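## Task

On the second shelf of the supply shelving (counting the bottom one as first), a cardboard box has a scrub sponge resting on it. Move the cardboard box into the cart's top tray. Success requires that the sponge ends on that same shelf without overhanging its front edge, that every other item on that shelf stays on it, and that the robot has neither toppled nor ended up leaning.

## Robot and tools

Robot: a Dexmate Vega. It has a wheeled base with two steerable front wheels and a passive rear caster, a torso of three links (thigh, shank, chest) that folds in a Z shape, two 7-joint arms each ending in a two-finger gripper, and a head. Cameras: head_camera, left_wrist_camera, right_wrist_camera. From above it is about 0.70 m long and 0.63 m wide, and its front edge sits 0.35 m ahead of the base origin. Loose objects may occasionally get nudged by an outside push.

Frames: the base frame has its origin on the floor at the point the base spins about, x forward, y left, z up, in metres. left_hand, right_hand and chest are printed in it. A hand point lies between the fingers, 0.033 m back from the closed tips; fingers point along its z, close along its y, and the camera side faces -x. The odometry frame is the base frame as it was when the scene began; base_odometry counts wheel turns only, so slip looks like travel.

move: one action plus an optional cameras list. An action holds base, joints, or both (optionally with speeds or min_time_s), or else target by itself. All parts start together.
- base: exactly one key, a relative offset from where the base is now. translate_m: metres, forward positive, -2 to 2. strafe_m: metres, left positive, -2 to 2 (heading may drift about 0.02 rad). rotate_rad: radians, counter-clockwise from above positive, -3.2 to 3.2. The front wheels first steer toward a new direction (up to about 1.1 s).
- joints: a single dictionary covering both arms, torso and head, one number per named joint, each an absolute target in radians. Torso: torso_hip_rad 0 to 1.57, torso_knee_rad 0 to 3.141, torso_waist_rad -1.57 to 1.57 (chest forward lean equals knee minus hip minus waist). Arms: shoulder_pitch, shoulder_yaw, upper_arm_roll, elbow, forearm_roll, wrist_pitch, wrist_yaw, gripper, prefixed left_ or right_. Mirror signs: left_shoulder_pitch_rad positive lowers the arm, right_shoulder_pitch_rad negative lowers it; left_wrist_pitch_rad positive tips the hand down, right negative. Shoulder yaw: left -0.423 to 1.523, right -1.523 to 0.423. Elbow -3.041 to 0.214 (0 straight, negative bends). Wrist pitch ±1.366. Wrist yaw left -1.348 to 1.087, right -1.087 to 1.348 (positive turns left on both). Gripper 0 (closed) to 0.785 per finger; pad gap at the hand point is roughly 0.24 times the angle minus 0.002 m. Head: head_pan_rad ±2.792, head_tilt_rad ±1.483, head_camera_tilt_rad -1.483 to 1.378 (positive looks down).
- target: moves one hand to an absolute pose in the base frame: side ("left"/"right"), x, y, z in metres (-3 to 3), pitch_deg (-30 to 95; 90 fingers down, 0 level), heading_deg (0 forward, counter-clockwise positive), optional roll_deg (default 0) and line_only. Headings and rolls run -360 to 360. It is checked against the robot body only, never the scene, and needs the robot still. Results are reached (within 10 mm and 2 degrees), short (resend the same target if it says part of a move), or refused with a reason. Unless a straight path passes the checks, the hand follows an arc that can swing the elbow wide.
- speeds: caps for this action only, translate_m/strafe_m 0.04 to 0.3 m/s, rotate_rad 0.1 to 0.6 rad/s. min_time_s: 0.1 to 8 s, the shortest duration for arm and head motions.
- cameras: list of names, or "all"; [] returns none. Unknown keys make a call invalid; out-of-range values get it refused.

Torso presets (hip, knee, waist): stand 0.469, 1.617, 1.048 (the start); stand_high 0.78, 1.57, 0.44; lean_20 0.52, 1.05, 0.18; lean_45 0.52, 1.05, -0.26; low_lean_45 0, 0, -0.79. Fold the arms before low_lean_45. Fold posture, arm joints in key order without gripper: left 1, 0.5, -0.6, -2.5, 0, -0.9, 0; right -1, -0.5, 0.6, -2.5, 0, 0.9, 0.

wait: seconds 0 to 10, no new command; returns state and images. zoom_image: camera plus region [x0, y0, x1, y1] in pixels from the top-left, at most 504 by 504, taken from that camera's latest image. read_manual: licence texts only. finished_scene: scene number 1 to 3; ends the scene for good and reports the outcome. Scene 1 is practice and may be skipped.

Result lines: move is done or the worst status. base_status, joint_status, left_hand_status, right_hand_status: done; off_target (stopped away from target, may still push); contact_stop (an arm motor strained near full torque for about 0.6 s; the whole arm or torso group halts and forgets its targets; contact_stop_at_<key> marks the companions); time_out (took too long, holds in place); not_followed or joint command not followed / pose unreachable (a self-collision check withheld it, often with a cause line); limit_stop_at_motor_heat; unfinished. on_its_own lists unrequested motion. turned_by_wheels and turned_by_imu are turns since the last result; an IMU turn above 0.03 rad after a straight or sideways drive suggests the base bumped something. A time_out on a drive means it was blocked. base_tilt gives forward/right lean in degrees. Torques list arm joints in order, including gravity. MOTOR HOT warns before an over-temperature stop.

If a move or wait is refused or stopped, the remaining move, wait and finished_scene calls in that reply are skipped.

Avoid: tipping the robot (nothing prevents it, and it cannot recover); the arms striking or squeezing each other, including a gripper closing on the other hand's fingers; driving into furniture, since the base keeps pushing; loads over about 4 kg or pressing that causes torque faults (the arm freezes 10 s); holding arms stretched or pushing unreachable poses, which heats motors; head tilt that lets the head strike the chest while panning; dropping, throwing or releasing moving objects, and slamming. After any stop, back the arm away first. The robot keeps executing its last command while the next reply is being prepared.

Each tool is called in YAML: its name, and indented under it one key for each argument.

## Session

move:
  joints: {"head_pan_rad":-1.2,"head_camera_tilt_rad":0.35}
  cameras: ["head_camera"]

Scene clock: 1.47 s.
Joint torques (N m): left_arm=[7.42 0.29 0.81 -4.7 -0.05 -2.61 0.13] | right_arm=[-4.38 -0.28 0.89 -5.16 0.06 2.38 -0.14]
move: done
base_odometry: x=+0.000 y=+0.000 heading=+0.000
turned_by_wheels: +0.000
turned_by_imu: +0.000
base_tilt: forward=+0.2 right=+0.3
base_status: not commanded
joint_positions: torso_hip_rad=+0.469 torso_knee_rad=+1.617 torso_waist_rad=+1.048 left_shoulder_pitch_rad=+2.207 left_shoulder_yaw_rad=-0.004 left_upper_arm_roll_rad=-0.018 left_elbow_rad=-1.107 left_forearm_roll_rad=-0.008 left_wrist_pitch_rad=-0.518 left_wrist_yaw_rad=+0.011 left_gripper_rad=+0.005 right_shoulder_pitch_rad=-2.186 right_shoulder_yaw_rad=-0.016 right_upper_arm_roll_rad=-0.019 right_elbow_rad=-1.087 right_forearm_roll_rad=-0.017 right_wrist_pitch_rad=+0.491 right_wrist_yaw_rad=+0.011 right_gripper_rad=+0.005 head_pan_rad=-1.199 head_tilt_rad=+0.000 head_camera_tilt_rad=+0.349
joint_status: all done
chest: x=-0.0111 y=+0.0000 z=+1.4155 quat_wxyz=(+0.999, +0.000, +0.050, +0.000) (m; base frame)
left_hand: x=+0.2019 y=+0.2451 z=+0.6135 quat_wxyz=(+0.430, -0.012, +0.902, +0.013) pitch_deg=+39.0 heading_deg=+2.4 roll_deg=+0.9 back=up (m; base frame)
right_hand: x=+0.2001 y=-0.2164 z=+0.6013 quat_wxyz=(+0.418, -0.022, +0.908, +0.011) pitch_deg=+40.6 heading_deg=+2.8 roll_deg=+0.1 back=up (m; base frame)
pictures: head_camera
camera_calibration:
head_camera: T_world_to_cam=[[-0.921268, -0.373063, 0.109951, -0.206534], [-0.234702, 0.307842, -0.922035, 1.39528], [0.310129, -0.875247, -0.371164, 0.536079], [0, 0, 0, 1]] pos_world=[-0.029053, -0.0373744, 1.50818]

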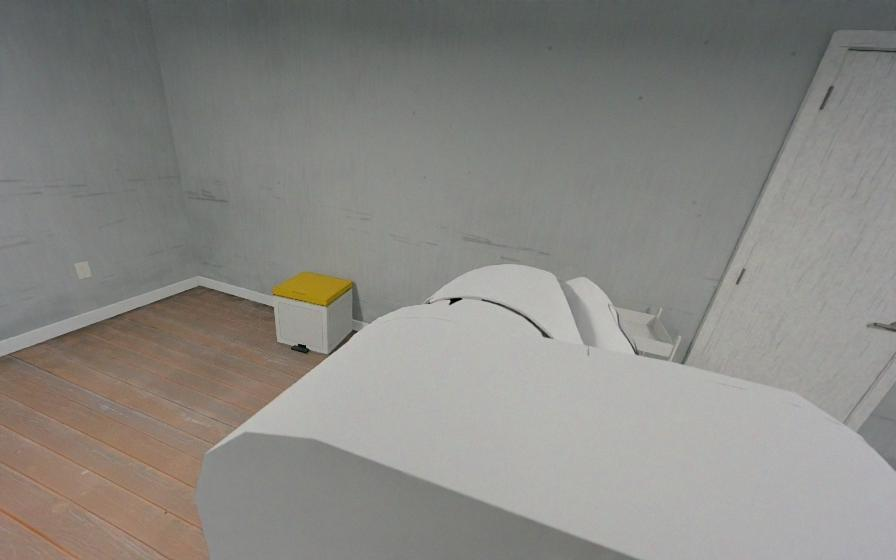

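move:
  joints: {"head_pan_rad":-0.1}
  cameras: ["head_camera"]

zoom_image:
  camera: "head_camera"
  region: [300, 60, 660, 360]

Scene clock: 3.23 s.
Joint torques (N m): left_arm=[7.74 0.26 0.9 -4.58 -0.02 -3.1 0.01] | right_arm=[-4.14 0.3 0.07 -4.88 -0.06 3.53 0.13]
move: done
base_odometry: x=+0.000 y=+0.000 heading=+0.000
turned_by_wheels: +0.000
turned_by_imu: +0.000
base_tilt: forward=+0.1 right=+0.3
base_status: not commanded
joint_positions: torso_hip_rad=+0.469 torso_knee_rad=+1.617 torso_waist_rad=+1.048 left_shoulder_pitch_rad=+2.207 left_shoulder_yaw_rad=-0.004 left_upper_arm_roll_rad=-0.018 left_elbow_rad=-1.107 left_forearm_roll_rad=-0.008 left_wrist_pitch_rad=-0.518 left_wrist_yaw_rad=+0.011 left_gripper_rad=+0.005 right_shoulder_pitch_rad=-2.186 right_shoulder_yaw_rad=-0.016 right_upper_arm_roll_rad=-0.019 right_elbow_rad=-1.087 right_forearm_roll_rad=-0.017 right_wrist_pitch_rad=+0.491 right_wrist_yaw_rad=+0.011 right_gripper_rad=+0.005 head_pan_rad=-0.101 head_tilt_rad=+0.000 head_camera_tilt_rad=+0.349
joint_status: all done
chest: x=-0.0111 y=+0.0000 z=+1.4155 quat_wxyz=(+0.999, +0.000, +0.050, +0.000) (m; base frame)
left_hand: x=+0.2019 y=+0.2451 z=+0.6135 quat_wxyz=(+0.430, -0.012, +0.902, +0.013) pitch_deg=+39.0 heading_deg=+2.4 roll_deg=+0.9 back=up (m; base frame)
right_hand: x=+0.2001 y=-0.2164 z=+0.6013 quat_wxyz=(+0.418, -0.022, +0.908, +0.011) pitch_deg=+40.6 heading_deg=+2.8 roll_deg=+0.1 back=up (m; base frame)
pictures: head_camera
camera_calibration:
head_camera: T_world_to_cam=[[-0.0874696, -0.995822, 0.0262087, -0.0171818], [-0.430833, 0.0140949, -0.902322, 1.35074], [0.898183, -0.0902173, -0.430266, 0.669694], [0, 0, 0, 1]] pos_world=[-0.0210684, 0.0242694, 1.5074]

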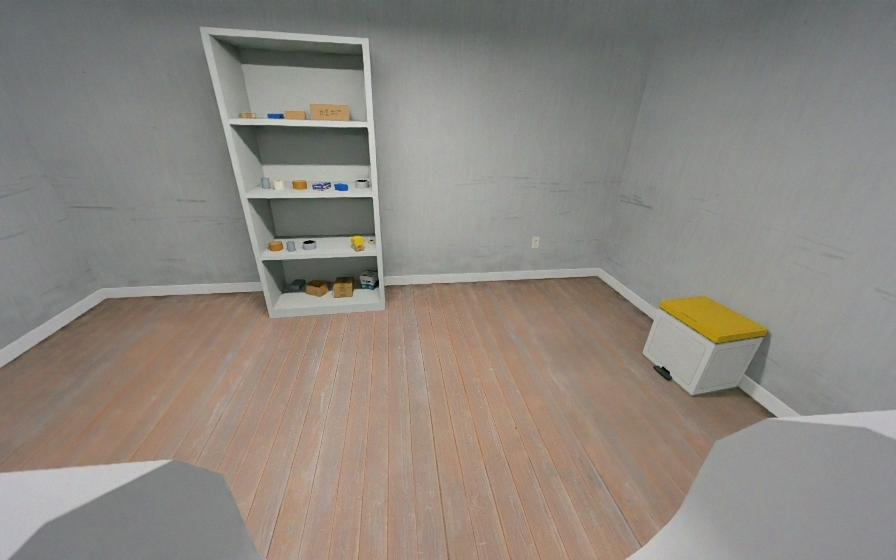

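Scaled by 1.400 from the camera's 896x560 image, which has a finer 960x600 frame.

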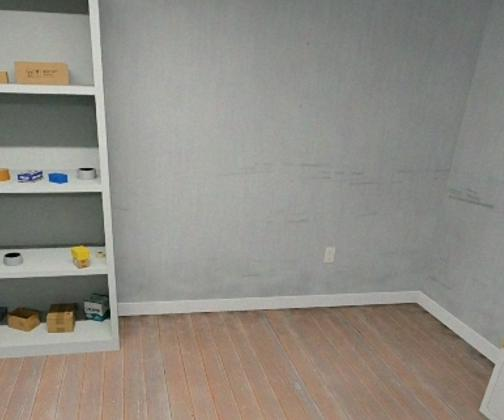

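move:
  base: {"rotate_rad":0.375}
  joints: {"left_shoulder_pitch_rad":1,"left_shoulder_yaw_rad":0.5,"left_upper_arm_roll_rad":-0.6,"left_elbow_rad":-2.5,"left_forearm_roll_rad":0,"left_wrist_pitch_rad":-0.9,"left_wrist_yaw_rad":0,"right_shoulder_pitch_rad":-0.51,"right_shoulder_yaw_rad":-0.576,"right_upper_arm_roll_rad":-0.406,"right_elbow_rad":-1.761,"right_forearm_roll_rad":1.167,"right_wrist_pitch_rad":-0.885,"right_wrist_yaw_rad":-0.743,"right_gripper_rad":0.5,"head_pan_rad":0}
  cameras: []

move:
  base: {"translate_m":1.5}
  joints: {"torso_hip_rad":0.0,"torso_knee_rad":0.304,"torso_waist_rad":-0.196,"head_camera_tilt_rad":0.1}
  cameras: ["head_camera"]

move:
  base: {"rotate_rad":-0.264}
  cameras: ["head_camera","right_wrist_camera"]

Scene clock: 11.80 s.
Joint torques (N m): left_arm=[-11.56 10.78 -1.81 1.05 -0.23 2.56 -0.02] | right_arm=[27.21 -3.22 4.87 -8.53 -0.46 2.59 -0.46]
move: done
base_odometry: x=+0.001 y=+0.000 heading=+0.375
turned_by_wheels: +0.375
turned_by_imu: +0.366
base_tilt: forward=+0.1 right=+0.3
base_status: done
joint_positions: torso_hip_rad=+0.469 torso_knee_rad=+1.617 torso_waist_rad=+1.048 left_shoulder_pitch_rad=+1.001 left_shoulder_yaw_rad=+0.499 left_upper_arm_roll_rad=-0.599 left_elbow_rad=-2.499 left_forearm_roll_rad=+0.000 left_wrist_pitch_rad=-0.900 left_wrist_yaw_rad=+0.000 left_gripper_rad=+0.005 right_shoulder_pitch_rad=-0.516 right_shoulder_yaw_rad=-0.574 right_upper_arm_roll_rad=-0.404 right_elbow_rad=-1.758 right_forearm_roll_rad=+1.163 right_wrist_pitch_rad=-0.881 right_wrist_yaw_rad=-0.740 right_gripper_rad=+0.500 head_pan_rad=-0.001 head_tilt_rad=+0.000 head_camera_tilt_rad=+0.349
joint_status: all done
chest: x=-0.0111 y=+0.0000 z=+1.4155 quat_wxyz=(+0.999, +0.000, +0.050, +0.000) (m; base frame)
left_hand: x=-0.0232 y=+0.1537 z=+1.7170 quat_wxyz=(+0.839, +0.204, -0.397, +0.309) pitch_deg=-36.9 heading_deg=-132.5 roll_deg=-7.0 back=down (m; base frame)
right_hand: x=+0.8310 y=-0.2209 z=+1.4235 quat_wxyz=(+0.660, +0.002, +0.751, +0.001) pitch_deg=+7.3 heading_deg=-0.1 roll_deg=+0.2 back=up (m; base frame)
pictures: none
No camera images: "cameras" was empty.

Scene clock: 18.60 s.
Joint torques (N m): left_arm=[-10.19 12.08 -3.5 -1.19 -1.26 2.19 0.64] | right_arm=[24.5 -4.97 5.08 -11.52 -0.44 3.01 -0.09]
move: done
base_odometry: x=+1.397 y=+0.547 heading=+0.375
turned_by_wheels: +0.001
turned_by_imu: -0.003
base_tilt: forward=+0.1 right=+0.3
base_status: done
joint_positions: torso_hip_rad=+0.001 torso_knee_rad=+0.304 torso_waist_rad=-0.196 left_shoulder_pitch_rad=+1.000 left_shoulder_yaw_rad=+0.500 left_upper_arm_roll_rad=-0.600 left_elbow_rad=-2.500 left_forearm_roll_rad=+0.000 left_wrist_pitch_rad=-0.900 left_wrist_yaw_rad=+0.000 left_gripper_rad=+0.005 right_shoulder_pitch_rad=-0.510 right_shoulder_yaw_rad=-0.576 right_upper_arm_roll_rad=-0.406 right_elbow_rad=-1.761 right_forearm_roll_rad=+1.167 right_wrist_pitch_rad=-0.885 right_wrist_yaw_rad=-0.743 right_gripper_rad=+0.500 head_pan_rad=-0.001 head_tilt_rad=+0.000 head_camera_tilt_rad=+0.101
joint_status: all done
chest: x=-0.0372 y=+0.0000 z=+1.0193 quat_wxyz=(+0.969, +0.000, +0.247, +0.000) (m; base frame)
left_hand: x=+0.0681 y=+0.1532 z=+1.3017 quat_wxyz=(+0.901, +0.262, -0.224, +0.263) pitch_deg=-49.6 heading_deg=-114.3 roll_deg=-33.2 back=down (m; base frame)
right_hand: x=+0.7421 y=-0.2204 z=+0.7024 quat_wxyz=(+0.499, +0.000, +0.867, +0.000) pitch_deg=+30.1 heading_deg=-0.1 roll_deg=+0.0 back=up (m; base frame)
pictures: head_camera
camera_calibration:
head_camera: T_world_to_cam=[[0.0142997, -0.999794, 0.0144003, 0.0136443], [-0.561021, -0.0199437, -0.827561, 0.922045], [0.827678, 0.00375499, -0.561191, 0.643331], [0, 0, 0, 1]] pos_world=[-0.015379, 0.0296148, 1.12388]

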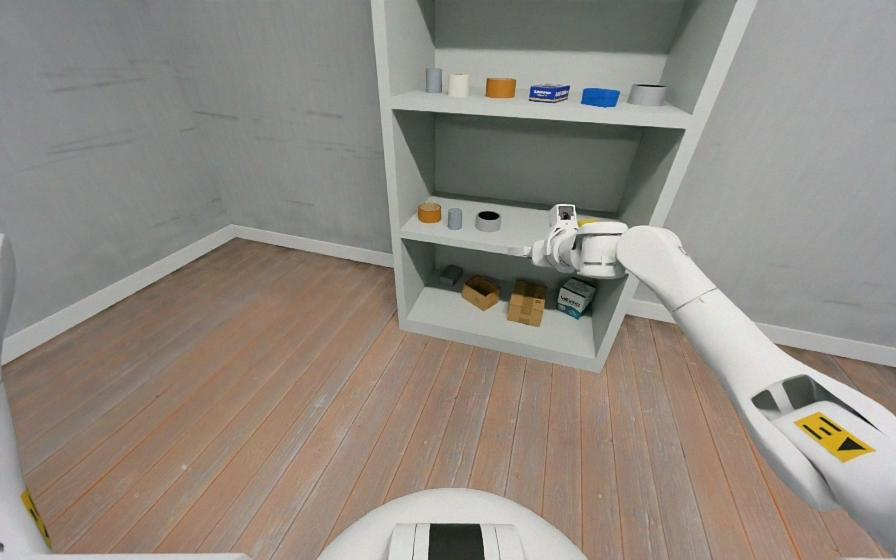

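Scene clock: 20.50 s.
Joint torques (N m): left_arm=[-9.3 11.71 -3.24 -0.95 -1.18 2.09 0.66] | right_arm=[24.55 -2.87 4.83 -10.26 -0.35 2.83 -0.13]
move: done
base_odometry: x=+1.398 y=+0.547 heading=+0.112
turned_by_wheels: -0.264
turned_by_imu: -0.255
base_tilt: forward=+0.1 right=+0.3
base_status: done
joint_positions: torso_hip_rad=+0.001 torso_knee_rad=+0.304 torso_waist_rad=-0.196 left_shoulder_pitch_rad=+1.000 left_shoulder_yaw_rad=+0.500 left_upper_arm_roll_rad=-0.600 left_elbow_rad=-2.500 left_forearm_roll_rad=+0.000 left_wrist_pitch_rad=-0.900 left_wrist_yaw_rad=+0.000 left_gripper_rad=+0.005 right_shoulder_pitch_rad=-0.510 right_shoulder_yaw_rad=-0.576 right_upper_arm_roll_rad=-0.406 right_elbow_rad=-1.761 right_forearm_roll_rad=+1.167 right_wrist_pitch_rad=-0.885 right_wrist_yaw_rad=-0.743 right_gripper_rad=+0.500 head_pan_rad=-0.001 head_tilt_rad=+0.000 head_camera_tilt_rad=+0.101
joint_status: not commanded
chest: x=-0.0372 y=+0.0000 z=+1.0193 quat_wxyz=(+0.969, +0.000, +0.247, +0.000) (m; base frame)
left_hand: x=+0.0681 y=+0.1532 z=+1.3017 quat_wxyz=(+0.901, +0.262, -0.224, +0.263) pitch_deg=-49.6 heading_deg=-114.3 roll_deg=-33.2 back=down (m; base frame)
right_hand: x=+0.7421 y=-0.2204 z=+0.7024 quat_wxyz=(+0.499, +0.000, +0.867, +0.000) pitch_deg=+30.1 heading_deg=-0.1 roll_deg=+0.0 back=up (m; base frame)
pictures: head_camera, right_wrist_camera
camera_calibration:
head_camera: T_world_to_cam=[[0.0142997, -0.999794, 0.0144003, 0.0136443], [-0.561021, -0.0199437, -0.827561, 0.922045], [0.827678, 0.00375499, -0.561191, 0.643331], [0, 0, 0, 1]] pos_world=[-0.015379, 0.0296148, 1.12388]
right_wrist_camera: T_world_to_cam=[[-0.0355927, -0.998591, 0.0393659, -0.229217], [-0.628339, -0.00826989, -0.777896, 1.06236], [0.777125, -0.0524225, -0.627159, 0.00721938], [0, 0, 0, 1]] pos_world=[0.653755, -0.21973, 0.839958]

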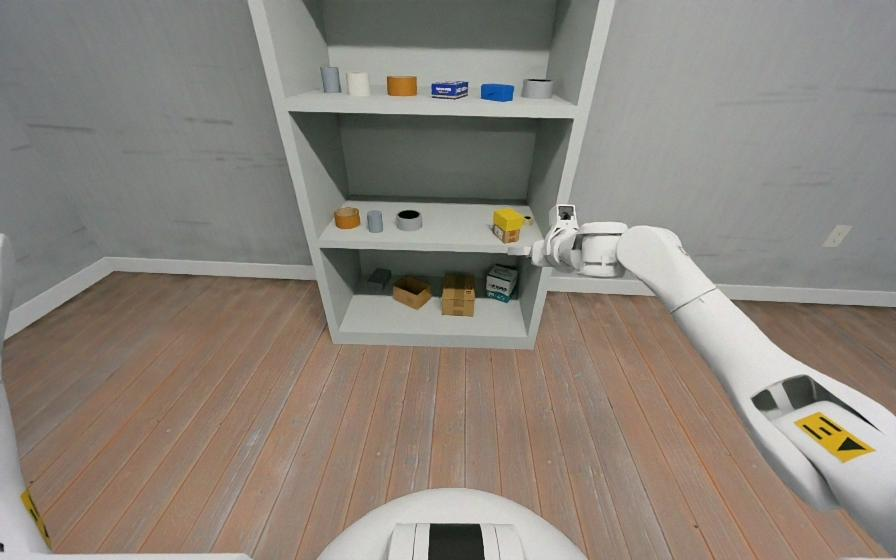

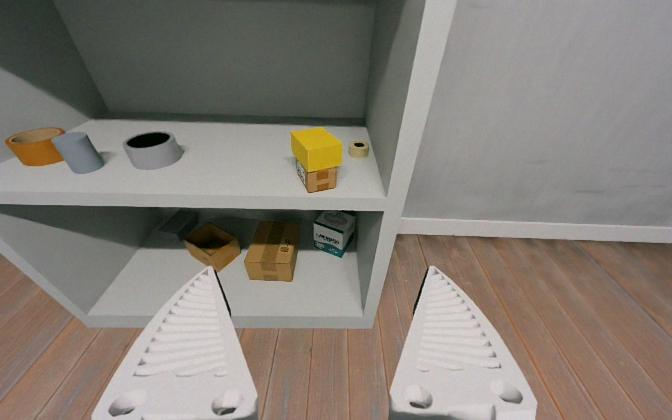

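zoom_image:
  camera: "right_wrist_camera"
  region: [260, 100, 400, 210]

zoom_image:
  camera: "head_camera"
  region: [460, 190, 580, 270]

Scaled by 3.600 from the camera's 672x420 image, which has a finer 960x600 frame.

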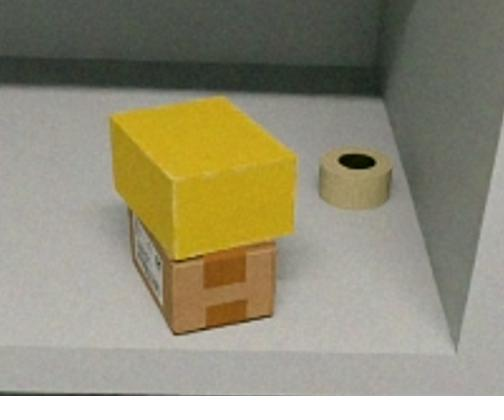

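Scaled by 4.200 from the camera's 896x560 image, which has a finer 960x600 frame.

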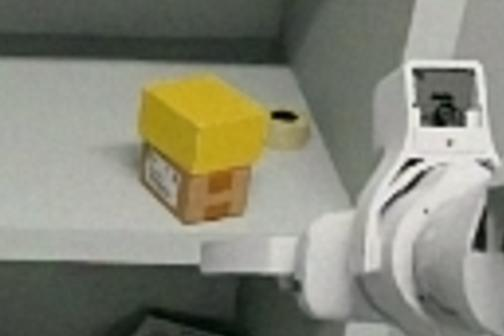

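move:
  base: {"translate_m":0.485}
  joints: {"right_gripper_rad":0.54}
  cameras: []

move:
  target: {"side":"right","x":0.75,"y":-0.207,"z":0.665,"pitch_deg":15,"heading_deg":27,"line_only":true}
  cameras: ["head_camera","right_wrist_camera"]

Scene clock: 26.07 s.
Joint torques (N m): left_arm=[-9.68 11.36 -3.39 -1.52 -1.18 1.93 0.62] | right_arm=[24.26 -2.25 4.48 -10.36 -0.36 2.34 -0.27]
move: done
base_odometry: x=+1.880 y=+0.600 heading=+0.111
turned_by_wheels: -0.001
turned_by_imu: -0.002
base_tilt: forward=+0.1 right=+0.3
base_status: done
joint_positions: torso_hip_rad=+0.001 torso_knee_rad=+0.304 torso_waist_rad=-0.196 left_shoulder_pitch_rad=+1.000 left_shoulder_yaw_rad=+0.500 left_upper_arm_roll_rad=-0.600 left_elbow_rad=-2.500 left_forearm_roll_rad=+0.000 left_wrist_pitch_rad=-0.900 left_wrist_yaw_rad=+0.000 left_gripper_rad=+0.005 right_shoulder_pitch_rad=-0.510 right_shoulder_yaw_rad=-0.576 right_upper_arm_roll_rad=-0.406 right_elbow_rad=-1.761 right_forearm_roll_rad=+1.167 right_wrist_pitch_rad=-0.885 right_wrist_yaw_rad=-0.743 right_gripper_rad=+0.540 head_pan_rad=-0.001 head_tilt_rad=+0.000 head_camera_tilt_rad=+0.101
joint_status: all done
chest: x=-0.0372 y=+0.0000 z=+1.0193 quat_wxyz=(+0.969, +0.000, +0.247, +0.000) (m; base frame)
left_hand: x=+0.0681 y=+0.1532 z=+1.3017 quat_wxyz=(+0.901, +0.262, -0.224, +0.263) pitch_deg=-49.6 heading_deg=-114.3 roll_deg=-33.2 back=down (m; base frame)
right_hand: x=+0.7421 y=-0.2204 z=+0.7024 quat_wxyz=(+0.499, +0.000, +0.867, +0.000) pitch_deg=+30.1 heading_deg=-0.1 roll_deg=+0.0 back=up (m; base frame)
pictures: none
No camera images: "cameras" was empty.

Scene clock: 31.03 s.
Joint torques (N m): left_arm=[-10.55 11.94 -3.55 -1.1 -1.21 2.31 0.56] | right_arm=[23.88 -3.02 5.44 -4.96 0.39 3.77 0.21]
move: done
base_odometry: x=+1.880 y=+0.600 heading=+0.111
turned_by_wheels: +0.000
turned_by_imu: +0.001
base_tilt: forward=+0.2 right=+0.3
base_status: not commanded
joint_positions: torso_hip_rad=+0.001 torso_knee_rad=+0.304 torso_waist_rad=-0.196 left_shoulder_pitch_rad=+1.000 left_shoulder_yaw_rad=+0.500 left_upper_arm_roll_rad=-0.600 left_elbow_rad=-2.500 left_forearm_roll_rad=+0.000 left_wrist_pitch_rad=-0.900 left_wrist_yaw_rad=+0.000 left_gripper_rad=+0.005 right_shoulder_pitch_rad=-0.622 right_shoulder_yaw_rad=-0.793 right_upper_arm_roll_rad=-0.534 right_elbow_rad=-1.407 right_forearm_roll_rad=+0.827 right_wrist_pitch_rad=-0.201 right_wrist_yaw_rad=+0.233 right_gripper_rad=+0.540 head_pan_rad=-0.001 head_tilt_rad=+0.000 head_camera_tilt_rad=+0.101
joint_status: not commanded
chest: x=-0.0372 y=+0.0000 z=+1.0193 quat_wxyz=(+0.969, +0.000, +0.247, +0.000) (m; base frame)
left_hand: x=+0.0681 y=+0.1532 z=+1.3017 quat_wxyz=(+0.901, +0.262, -0.224, +0.263) pitch_deg=-49.6 heading_deg=-114.3 roll_deg=-33.2 back=down (m; base frame)
right_hand: x=+0.7501 y=-0.2072 z=+0.6648 quat_wxyz=(+0.591, -0.184, +0.772, +0.141) pitch_deg=+15.1 heading_deg=+26.8 roll_deg=+0.1 back=up (m; base frame)
right_hand_status: reached (straight line, planned for 3.4 s): 0 mm and 0.2 deg off.
pictures: head_camera, right_wrist_camera
camera_calibration:
head_camera: T_world_to_cam=[[0.0142997, -0.999794, 0.0144003, 0.0136443], [-0.561021, -0.0199437, -0.827561, 0.922045], [0.827678, 0.00375499, -0.561191, 0.643331], [0, 0, 0, 1]] pos_world=[-0.015379, 0.0296148, 1.12388]
right_wrist_camera: T_world_to_cam=[[0.411331, -0.911081, 0.027154, -0.523231], [-0.358463, -0.189084, -0.914194, 0.889014], [0.83804, 0.366303, -0.404366, -0.128882], [0, 0, 0, 1]] pos_world=[0.641908, -0.261397, 0.774824]

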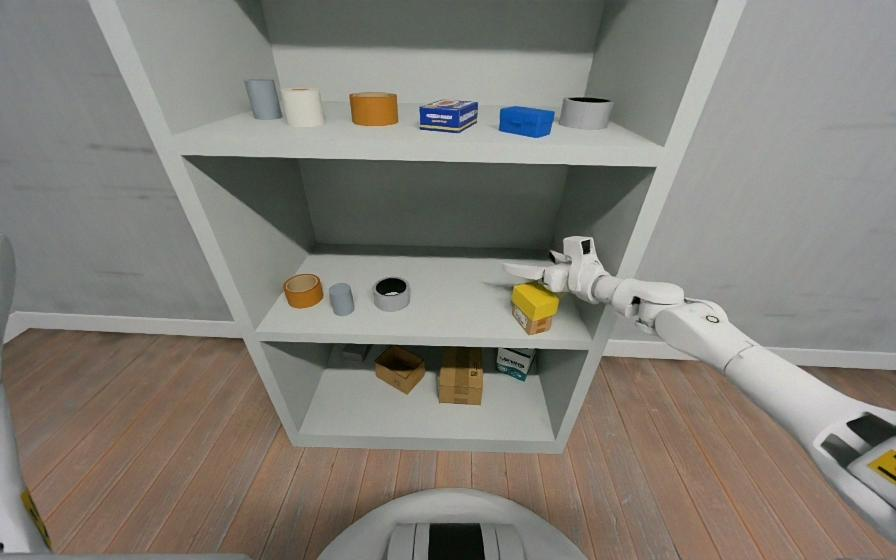

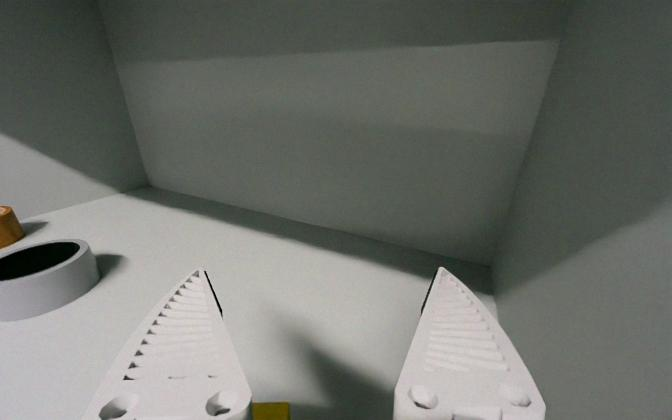

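move:
  target: {"side":"right","x":0.645,"y":-0.195,"z":0.66,"pitch_deg":20,"heading_deg":27,"line_only":true}
  cameras: ["head_camera","right_wrist_camera"]

zoom_image:
  camera: "head_camera"
  region: [470, 230, 630, 350]

Scene clock: 35.33 s.
Joint torques (N m): left_arm=[-9.13 11.45 -3.29 -0.8 -1.29 2.17 0.47] | right_arm=[8.66 -9.02 11.98 -7.95 0.03 2.82 -0.31]
move: done
base_odometry: x=+1.880 y=+0.600 heading=+0.111
turned_by_wheels: +0.000
turned_by_imu: +0.001
base_tilt: forward=+0.2 right=+0.3
base_status: not commanded
joint_positions: torso_hip_rad=+0.001 torso_knee_rad=+0.304 torso_waist_rad=-0.196 left_shoulder_pitch_rad=+1.000 left_shoulder_yaw_rad=+0.500 left_upper_arm_roll_rad=-0.600 left_elbow_rad=-2.500 left_forearm_roll_rad=+0.000 left_wrist_pitch_rad=-0.900 left_wrist_yaw_rad=+0.000 left_gripper_rad=+0.005 right_shoulder_pitch_rad=-0.948 right_shoulder_yaw_rad=-1.043 right_upper_arm_roll_rad=-0.369 right_elbow_rad=-1.886 right_forearm_roll_rad=+1.000 right_wrist_pitch_rad=-0.319 right_wrist_yaw_rad=+0.015 right_gripper_rad=+0.540 head_pan_rad=-0.001 head_tilt_rad=+0.000 head_camera_tilt_rad=+0.101
joint_status: not commanded
chest: x=-0.0372 y=+0.0000 z=+1.0193 quat_wxyz=(+0.969, +0.000, +0.247, +0.000) (m; base frame)
left_hand: x=+0.0681 y=+0.1532 z=+1.3017 quat_wxyz=(+0.901, +0.262, -0.224, +0.263) pitch_deg=-49.6 heading_deg=-114.3 roll_deg=-33.2 back=down (m; base frame)
right_hand: x=+0.6463 y=-0.1955 z=+0.6596 quat_wxyz=(+0.558, -0.191, +0.796, +0.134) pitch_deg=+20.0 heading_deg=+27.0 roll_deg=+0.0 back=up (m; base frame)
right_hand_status: reached (straight line, planned for 1.8 s): 1 mm and 0.0 deg off.
pictures: head_camera, right_wrist_camera
camera_calibration:
head_camera: T_world_to_cam=[[0.0142997, -0.999794, 0.0144003, 0.0136443], [-0.561021, -0.0199437, -0.827561, 0.922045], [0.827678, 0.00375499, -0.561191, 0.643331], [0, 0, 0, 1]] pos_world=[-0.015379, 0.0296148, 1.12388]
right_wrist_camera: T_world_to_cam=[[0.416168, -0.908734, 0.0317363, -0.475483], [-0.425355, -0.225408, -0.876507, 0.860444], [0.803665, 0.351275, -0.480342, 0.0211583], [0, 0, 0, 1]] pos_world=[0.54687, -0.245569, 0.779439]

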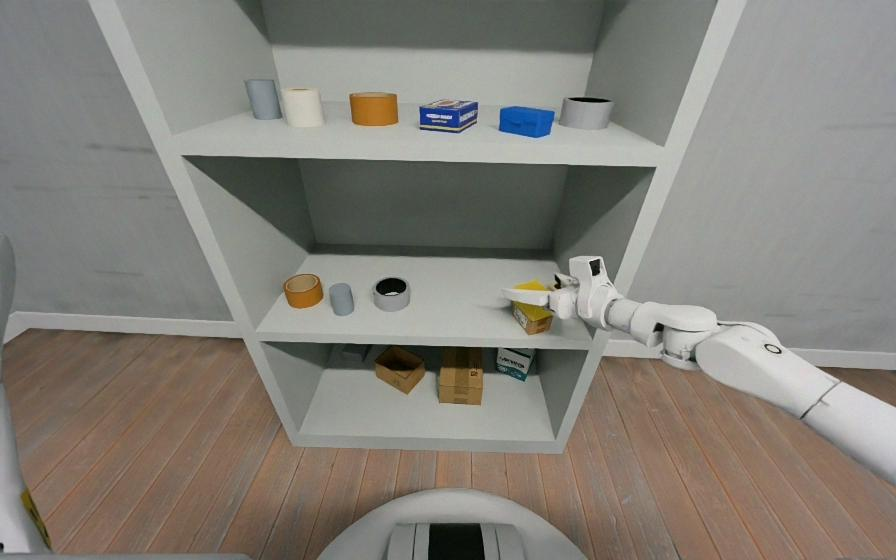

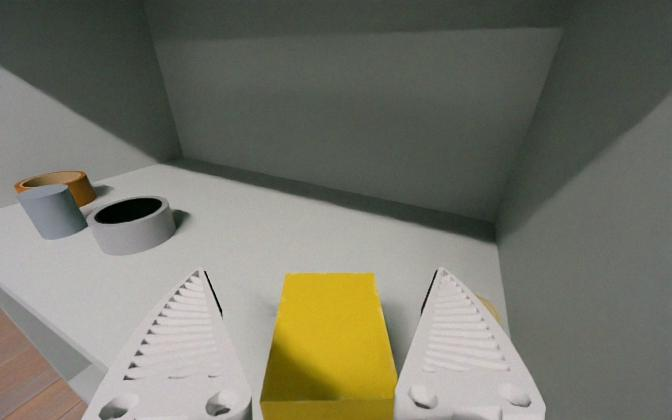

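Scaled by 3.150 from the camera's 896x560 image, which has a finer 960x600 frame.

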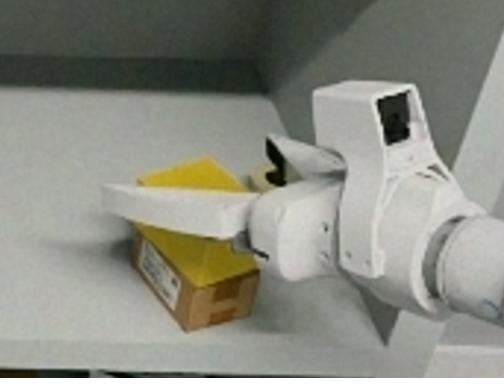

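move:
  target: {"side":"right","x":0.67,"y":-0.193,"z":0.578,"pitch_deg":15,"heading_deg":27,"line_only":true}
  cameras: ["head_camera","right_wrist_camera"]

zoom_image:
  camera: "head_camera"
  region: [470, 230, 630, 350]

Scene clock: 39.23 s.
Joint torques (N m): left_arm=[-9.62 11.12 -3.41 -1.73 -1.2 2.09 0.61] | right_arm=[4.89 -4.7 -4.72 6.97 -1.91 -6.52 -0.76]
move: done
base_odometry: x=+1.880 y=+0.600 heading=+0.111
turned_by_wheels: +0.000
turned_by_imu: +0.001
base_tilt: forward=+0.1 right=+0.2
base_status: not commanded
joint_positions: torso_hip_rad=+0.001 torso_knee_rad=+0.304 torso_waist_rad=-0.196 left_shoulder_pitch_rad=+1.000 left_shoulder_yaw_rad=+0.500 left_upper_arm_roll_rad=-0.600 left_elbow_rad=-2.500 left_forearm_roll_rad=+0.000 left_wrist_pitch_rad=-0.900 left_wrist_yaw_rad=+0.000 left_gripper_rad=+0.005 right_shoulder_pitch_rad=-0.893 right_shoulder_yaw_rad=-0.816 right_upper_arm_roll_rad=-0.523 right_elbow_rad=-1.497 right_forearm_roll_rad=+0.781 right_wrist_pitch_rad=+0.002 right_wrist_yaw_rad=+0.164 right_gripper_rad=+0.540 head_pan_rad=-0.001 head_tilt_rad=+0.000 head_camera_tilt_rad=+0.101
joint_status: not commanded
chest: x=-0.0377 y=+0.0000 z=+1.0194 quat_wxyz=(+0.969, +0.000, +0.247, +0.000) (m; base frame)
left_hand: x=+0.0674 y=+0.1532 z=+1.3019 quat_wxyz=(+0.901, +0.262, -0.225, +0.263) pitch_deg=-49.6 heading_deg=-114.3 roll_deg=-33.1 back=down (m; base frame)
right_hand: x=+0.6705 y=-0.1932 z=+0.5820 quat_wxyz=(+0.594, -0.185, +0.770, +0.142) pitch_deg=+14.8 heading_deg=+27.0 roll_deg=+0.0 back=up (m; base frame)
right_hand_status: reached (straight line, planned for 1.6 s): 4 mm and 0.2 deg off.
pictures: head_camera, right_wrist_camera
camera_calibration:
head_camera: T_world_to_cam=[[0.0142884, -0.999794, 0.014414, 0.0136358], [-0.560309, -0.0199454, -0.828043, 0.922321], [0.82816, 0.00375514, -0.560479, 0.64295], [0, 0, 0, 1]] pos_world=[-0.0158755, 0.0296148, 1.12389]
right_wrist_camera: T_world_to_cam=[[0.413605, -0.910023, 0.0280753, -0.477371], [-0.352632, -0.188548, -0.91657, 0.785009], [0.839393, 0.369198, -0.398888, -0.104295], [0, 0, 0, 1]] pos_world=[0.561807, -0.247901, 0.691316]

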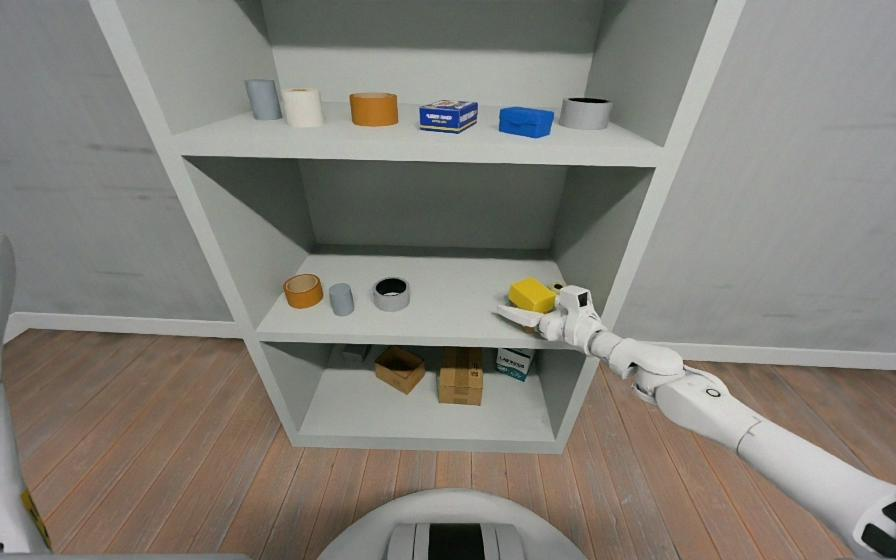

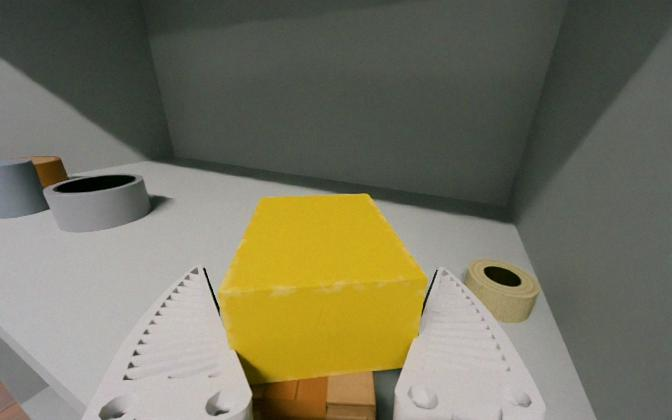

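Scaled by 3.150 from the camera's 896x560 image, which has a finer 960x600 frame.

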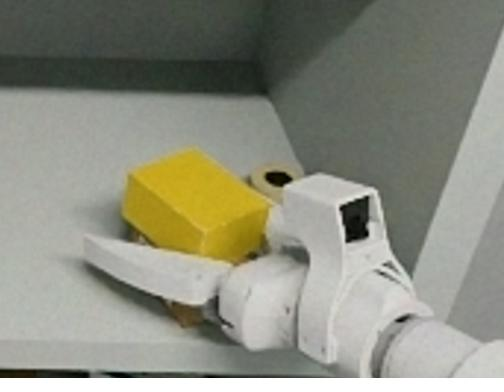

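move:
  target: {"side":"right","x":0.672,"y":-0.192,"z":0.592,"pitch_deg":15,"heading_deg":27,"line_only":true}
  cameras: []

move:
  joints: {"right_gripper_rad":0.31}
  cameras: ["right_wrist_camera"]

move:
  target: {"side":"right","x":0.67,"y":-0.18,"z":0.64,"pitch_deg":15,"heading_deg":27,"line_only":true}
  cameras: ["head_camera","right_wrist_camera"]

Scene clock: 41.03 s.
Joint torques (N m): left_arm=[-9.65 11.54 -3.42 -0.74 -1.23 2.38 0.64] | right_arm=[20.01 -8.19 9.73 -10.77 0.24 4.18 -0.44]
move: done
base_odometry: x=+1.880 y=+0.600 heading=+0.111
turned_by_wheels: +0.000
turned_by_imu: +0.001
base_tilt: forward=+0.1 right=+0.3
base_status: not commanded
joint_positions: torso_hip_rad=+0.001 torso_knee_rad=+0.304 torso_waist_rad=-0.196 left_shoulder_pitch_rad=+1.000 left_shoulder_yaw_rad=+0.500 left_upper_arm_roll_rad=-0.600 left_elbow_rad=-2.500 left_forearm_roll_rad=+0.000 left_wrist_pitch_rad=-0.900 left_wrist_yaw_rad=+0.000 left_gripper_rad=+0.005 right_shoulder_pitch_rad=-0.892 right_shoulder_yaw_rad=-0.830 right_upper_arm_roll_rad=-0.515 right_elbow_rad=-1.528 right_forearm_roll_rad=+0.793 right_wrist_pitch_rad=-0.028 right_wrist_yaw_rad=+0.153 right_gripper_rad=+0.540 head_pan_rad=-0.001 head_tilt_rad=+0.000 head_camera_tilt_rad=+0.101
joint_status: not commanded
chest: x=-0.0374 y=+0.0000 z=+1.0193 quat_wxyz=(+0.969, +0.000, +0.247, +0.000) (m; base frame)
left_hand: x=+0.0679 y=+0.1532 z=+1.3018 quat_wxyz=(+0.901, +0.262, -0.224, +0.263) pitch_deg=-49.6 heading_deg=-114.3 roll_deg=-33.2 back=down (m; base frame)
right_hand: x=+0.6715 y=-0.1921 z=+0.5890 quat_wxyz=(+0.591, -0.185, +0.772, +0.142) pitch_deg=+15.1 heading_deg=+27.0 roll_deg=+0.0 back=up (m; base frame)
right_hand_status: reached (straight line, planned for 0.4 s): 3 mm and 0.1 deg off.
pictures: none
No camera images: "cameras" was empty.

Scene clock: 41.80 s.
Joint torques (N m): left_arm=[-10.46 11.55 -3.31 -1.43 -1.2 2.15 0.67] | right_arm=[18.69 -6.88 9.24 -8.46 0.17 1.86 -0.5]
move: done
base_odometry: x=+1.880 y=+0.600 heading=+0.111
turned_by_wheels: +0.000
turned_by_imu: +0.000
base_tilt: forward=+0.1 right=+0.3
base_status: not commanded
joint_positions: torso_hip_rad=+0.001 torso_knee_rad=+0.304 torso_waist_rad=-0.196 left_shoulder_pitch_rad=+1.000 left_shoulder_yaw_rad=+0.500 left_upper_arm_roll_rad=-0.600 left_elbow_rad=-2.500 left_forearm_roll_rad=+0.000 left_wrist_pitch_rad=-0.900 left_wrist_yaw_rad=+0.000 left_gripper_rad=+0.005 right_shoulder_pitch_rad=-0.891 right_shoulder_yaw_rad=-0.832 right_upper_arm_roll_rad=-0.514 right_elbow_rad=-1.533 right_forearm_roll_rad=+0.795 right_wrist_pitch_rad=-0.032 right_wrist_yaw_rad=+0.152 right_gripper_rad=+0.310 head_pan_rad=-0.001 head_tilt_rad=+0.000 head_camera_tilt_rad=+0.101
joint_status: all done
chest: x=-0.0374 y=+0.0000 z=+1.0193 quat_wxyz=(+0.969, +0.000, +0.247, +0.000) (m; base frame)
left_hand: x=+0.0679 y=+0.1532 z=+1.3018 quat_wxyz=(+0.901, +0.262, -0.224, +0.263) pitch_deg=-49.6 heading_deg=-114.3 roll_deg=-33.2 back=down (m; base frame)
right_hand: x=+0.6717 y=-0.1919 z=+0.5906 quat_wxyz=(+0.591, -0.185, +0.772, +0.142) pitch_deg=+15.1 heading_deg=+27.0 roll_deg=+0.0 back=up (m; base frame)
pictures: right_wrist_camera
camera_calibration:
right_wrist_camera: T_world_to_cam=[[0.414574, -0.909591, 0.0277883, -0.47734], [-0.357009, -0.190654, -0.914437, 0.794803], [0.837062, 0.369181, -0.403773, -0.0979222], [0, 0, 0, 1]] pos_world=[0.563612, -0.246501, 0.700523]

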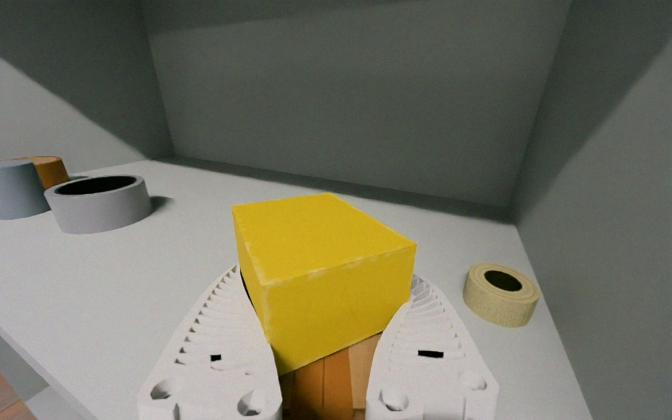

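Scene clock: 44.07 s.
Joint torques (N m): left_arm=[-10.6 11.07 -3.45 -1.22 -1.33 2.42 0.66] | right_arm=[8.63 -9.06 11.1 -9.1 0.22 3.29 -0.41]
move: done
base_odometry: x=+1.880 y=+0.600 heading=+0.111
turned_by_wheels: +0.000
turned_by_imu: +0.001
base_tilt: forward=+0.2 right=+0.4
base_status: not commanded
joint_positions: torso_hip_rad=+0.001 torso_knee_rad=+0.304 torso_waist_rad=-0.196 left_shoulder_pitch_rad=+1.000 left_shoulder_yaw_rad=+0.500 left_upper_arm_roll_rad=-0.600 left_elbow_rad=-2.500 left_forearm_roll_rad=+0.000 left_wrist_pitch_rad=-0.900 left_wrist_yaw_rad=+0.000 left_gripper_rad=+0.005 right_shoulder_pitch_rad=-0.902 right_shoulder_yaw_rad=-0.900 right_upper_arm_roll_rad=-0.463 right_elbow_rad=-1.710 right_forearm_roll_rad=+0.861 right_wrist_pitch_rad=-0.155 right_wrist_yaw_rad=+0.076 right_gripper_rad=+0.310 head_pan_rad=-0.001 head_tilt_rad=+0.000 head_camera_tilt_rad=+0.101
joint_status: not commanded
chest: x=-0.0374 y=+0.0000 z=+1.0193 quat_wxyz=(+0.969, +0.000, +0.247, +0.000) (m; base frame)
left_hand: x=+0.0679 y=+0.1532 z=+1.3018 quat_wxyz=(+0.901, +0.262, -0.224, +0.263) pitch_deg=-49.6 heading_deg=-114.3 roll_deg=-33.2 back=down (m; base frame)
right_hand: x=+0.6701 y=-0.1805 z=+0.6379 quat_wxyz=(+0.592, -0.185, +0.772, +0.142) pitch_deg=+15.0 heading_deg=+27.0 roll_deg=+0.0 back=up (m; base frame)
right_hand_status: reached (straight line, planned for 0.9 s): 2 mm and 0.1 deg off.
pictures: head_camera, right_wrist_camera
camera_calibration:
head_camera: T_world_to_cam=[[0.0142968, -0.999794, 0.0144049, 0.013642], [-0.560791, -0.0199448, -0.827717, 0.922113], [0.827834, 0.00375557, -0.560961, 0.643239], [0, 0, 0, 1]] pos_world=[-0.0155779, 0.0296148, 1.12388]
right_wrist_camera: T_world_to_cam=[[0.414188, -0.909762, 0.0279437, -0.467428], [-0.356644, -0.190462, -0.91462, 0.839617], [0.837409, 0.368858, -0.403349, -0.0822342], [0, 0, 0, 1]] pos_world=[0.561911, -0.235, 0.747823]

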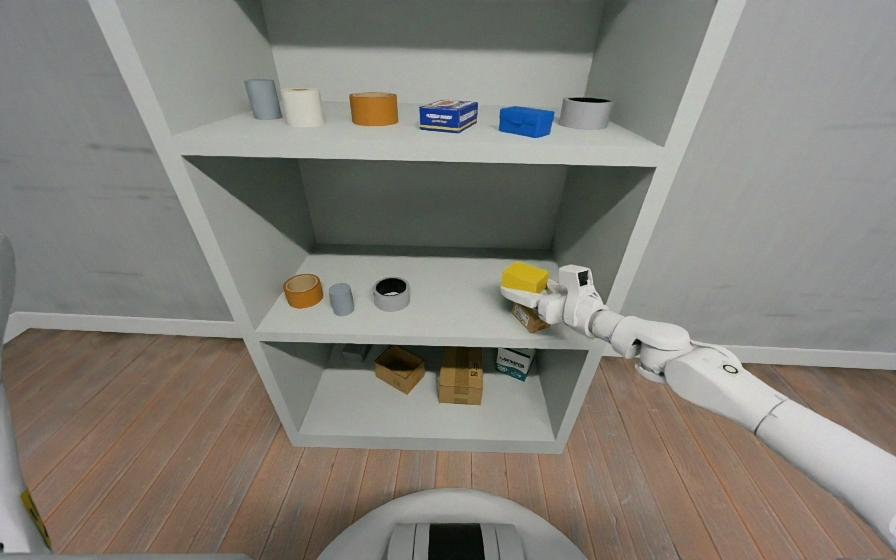

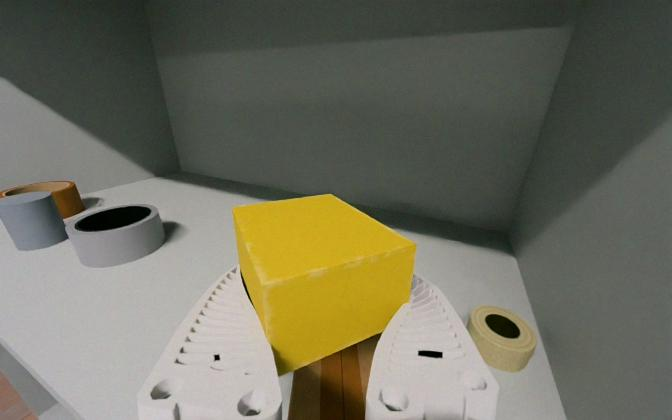

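move:
  target: {"side":"right","x":0.67,"y":0.01,"z":0.625,"pitch_deg":15,"heading_deg":15,"line_only":true}
  cameras: []

move:
  target: {"side":"right","x":0.67,"y":0.01,"z":0.548,"pitch_deg":15,"heading_deg":15,"line_only":true}
  cameras: ["head_camera","right_wrist_camera"]

zoom_image:
  camera: "head_camera"
  region: [400, 250, 560, 350]

Scene clock: 48.60 s.
Joint torques (N m): left_arm=[-9.74 10.93 -3.68 -0.57 -1.17 2.67 0.76] | right_arm=[20.31 3.66 2.59 -8.34 -1.31 2.63 -0.32]
move: done
base_odometry: x=+1.880 y=+0.600 heading=+0.111
turned_by_wheels: +0.000
turned_by_imu: +0.001
base_tilt: forward=+0.2 right=+0.2
base_status: not commanded
joint_positions: torso_hip_rad=+0.001 torso_knee_rad=+0.304 torso_waist_rad=-0.196 left_shoulder_pitch_rad=+1.000 left_shoulder_yaw_rad=+0.500 left_upper_arm_roll_rad=-0.600 left_elbow_rad=-2.500 left_forearm_roll_rad=+0.000 left_wrist_pitch_rad=-0.900 left_wrist_yaw_rad=+0.000 left_gripper_rad=+0.005 right_shoulder_pitch_rad=-0.784 right_shoulder_yaw_rad=-0.405 right_upper_arm_roll_rad=-0.755 right_elbow_rad=-1.754 right_forearm_roll_rad=+0.627 right_wrist_pitch_rad=-0.338 right_wrist_yaw_rad=-0.536 right_gripper_rad=+0.310 head_pan_rad=-0.001 head_tilt_rad=+0.000 head_camera_tilt_rad=+0.101
joint_status: not commanded
chest: x=-0.0374 y=+0.0000 z=+1.0193 quat_wxyz=(+0.969, +0.000, +0.247, +0.000) (m; base frame)
left_hand: x=+0.0679 y=+0.1532 z=+1.3018 quat_wxyz=(+0.901, +0.262, -0.224, +0.263) pitch_deg=-49.6 heading_deg=-114.3 roll_deg=-33.2 back=down (m; base frame)
right_hand: x=+0.6700 y=+0.0079 z=+0.6241 quat_wxyz=(+0.603, -0.104, +0.787, +0.080) pitch_deg=+15.1 heading_deg=+15.1 roll_deg=+0.0 back=up (m; base frame)
right_hand_status: reached (straight line, planned for 2.3 s): 2 mm and 0.1 deg off.
pictures: none
No camera images: "cameras" was empty.

Scene clock: 51.33 s.
Joint torques (N m): left_arm=[-9.31 11.44 -3.61 -2.08 -1.23 2.42 0.65] | right_arm=[4.77 4.79 1.7 -3.8 -0.04 0.74 0.48]
move: done
base_odometry: x=+1.880 y=+0.600 heading=+0.111
turned_by_wheels: +0.000
turned_by_imu: +0.001
base_tilt: forward=+0.1 right=+0.3
base_status: not commanded
joint_positions: torso_hip_rad=+0.001 torso_knee_rad=+0.304 torso_waist_rad=-0.196 left_shoulder_pitch_rad=+1.000 left_shoulder_yaw_rad=+0.500 left_upper_arm_roll_rad=-0.600 left_elbow_rad=-2.500 left_forearm_roll_rad=+0.000 left_wrist_pitch_rad=-0.900 left_wrist_yaw_rad=+0.000 left_gripper_rad=+0.005 right_shoulder_pitch_rad=-0.795 right_shoulder_yaw_rad=-0.331 right_upper_arm_roll_rad=-0.815 right_elbow_rad=-1.465 right_forearm_roll_rad=+0.545 right_wrist_pitch_rad=-0.099 right_wrist_yaw_rad=-0.452 right_gripper_rad=+0.310 head_pan_rad=-0.001 head_tilt_rad=+0.000 head_camera_tilt_rad=+0.101
joint_status: not commanded
chest: x=-0.0374 y=+0.0000 z=+1.0193 quat_wxyz=(+0.969, +0.000, +0.247, +0.000) (m; base frame)
left_hand: x=+0.0679 y=+0.1532 z=+1.3018 quat_wxyz=(+0.901, +0.262, -0.224, +0.263) pitch_deg=-49.6 heading_deg=-114.3 roll_deg=-33.2 back=down (m; base frame)
right_hand: x=+0.6704 y=+0.0098 z=+0.5499 quat_wxyz=(+0.604, -0.103, +0.786, +0.079) pitch_deg=+14.9 heading_deg=+15.0 roll_deg=+0.0 back=up (m; base frame)
right_hand_status: reached (straight line, planned for 1.3 s): 2 mm and 0.1 deg off.
pictures: head_camera, right_wrist_camera
camera_calibration:
head_camera: T_world_to_cam=[[0.0142968, -0.999794, 0.0144049, 0.013642], [-0.560791, -0.0199448, -0.827717, 0.922113], [0.827834, 0.00375557, -0.560961, 0.643239], [0, 0, 0, 1]] pos_world=[-0.0155779, 0.0296148, 1.12388]
right_wrist_camera: T_world_to_cam=[[0.215536, -0.976096, 0.0279355, -0.158207], [-0.386939, -0.111638, -0.915322, 0.81543], [0.896561, 0.186475, -0.401752, -0.226957], [0, 0, 0, 1]] pos_world=[0.553102, -0.0210703, 0.65962]

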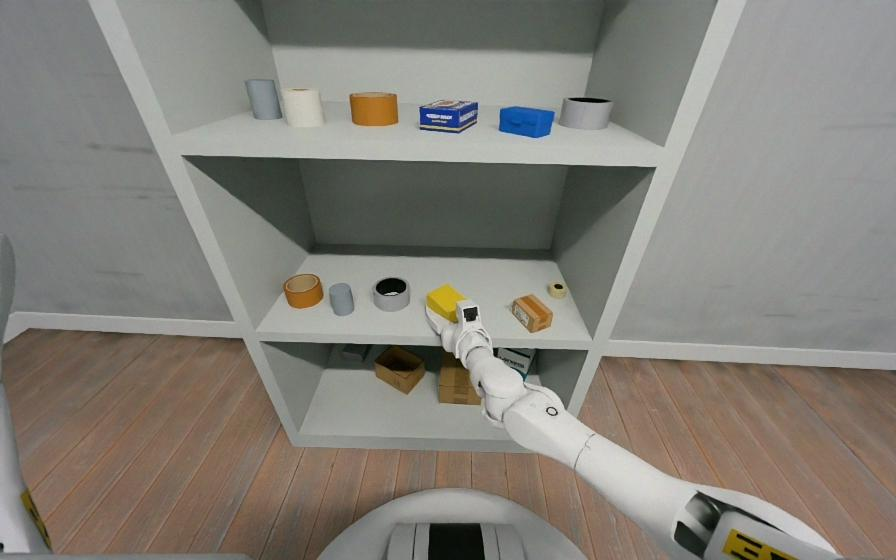

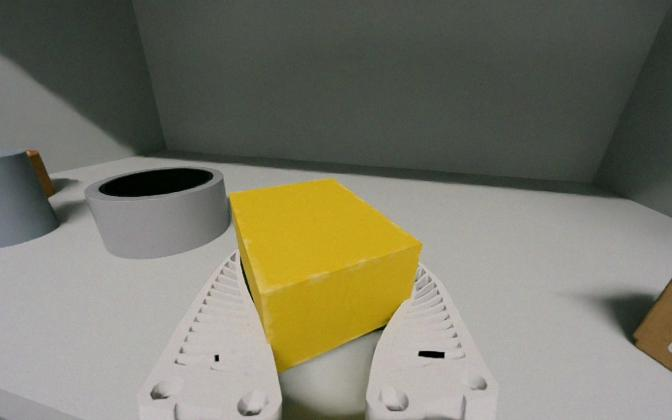

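Scaled by 3.150 from the camera's 896x560 image, which has a finer 960x600 frame.

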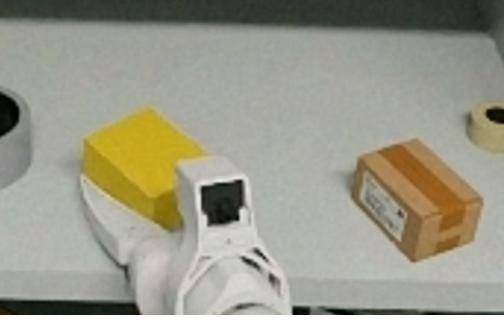

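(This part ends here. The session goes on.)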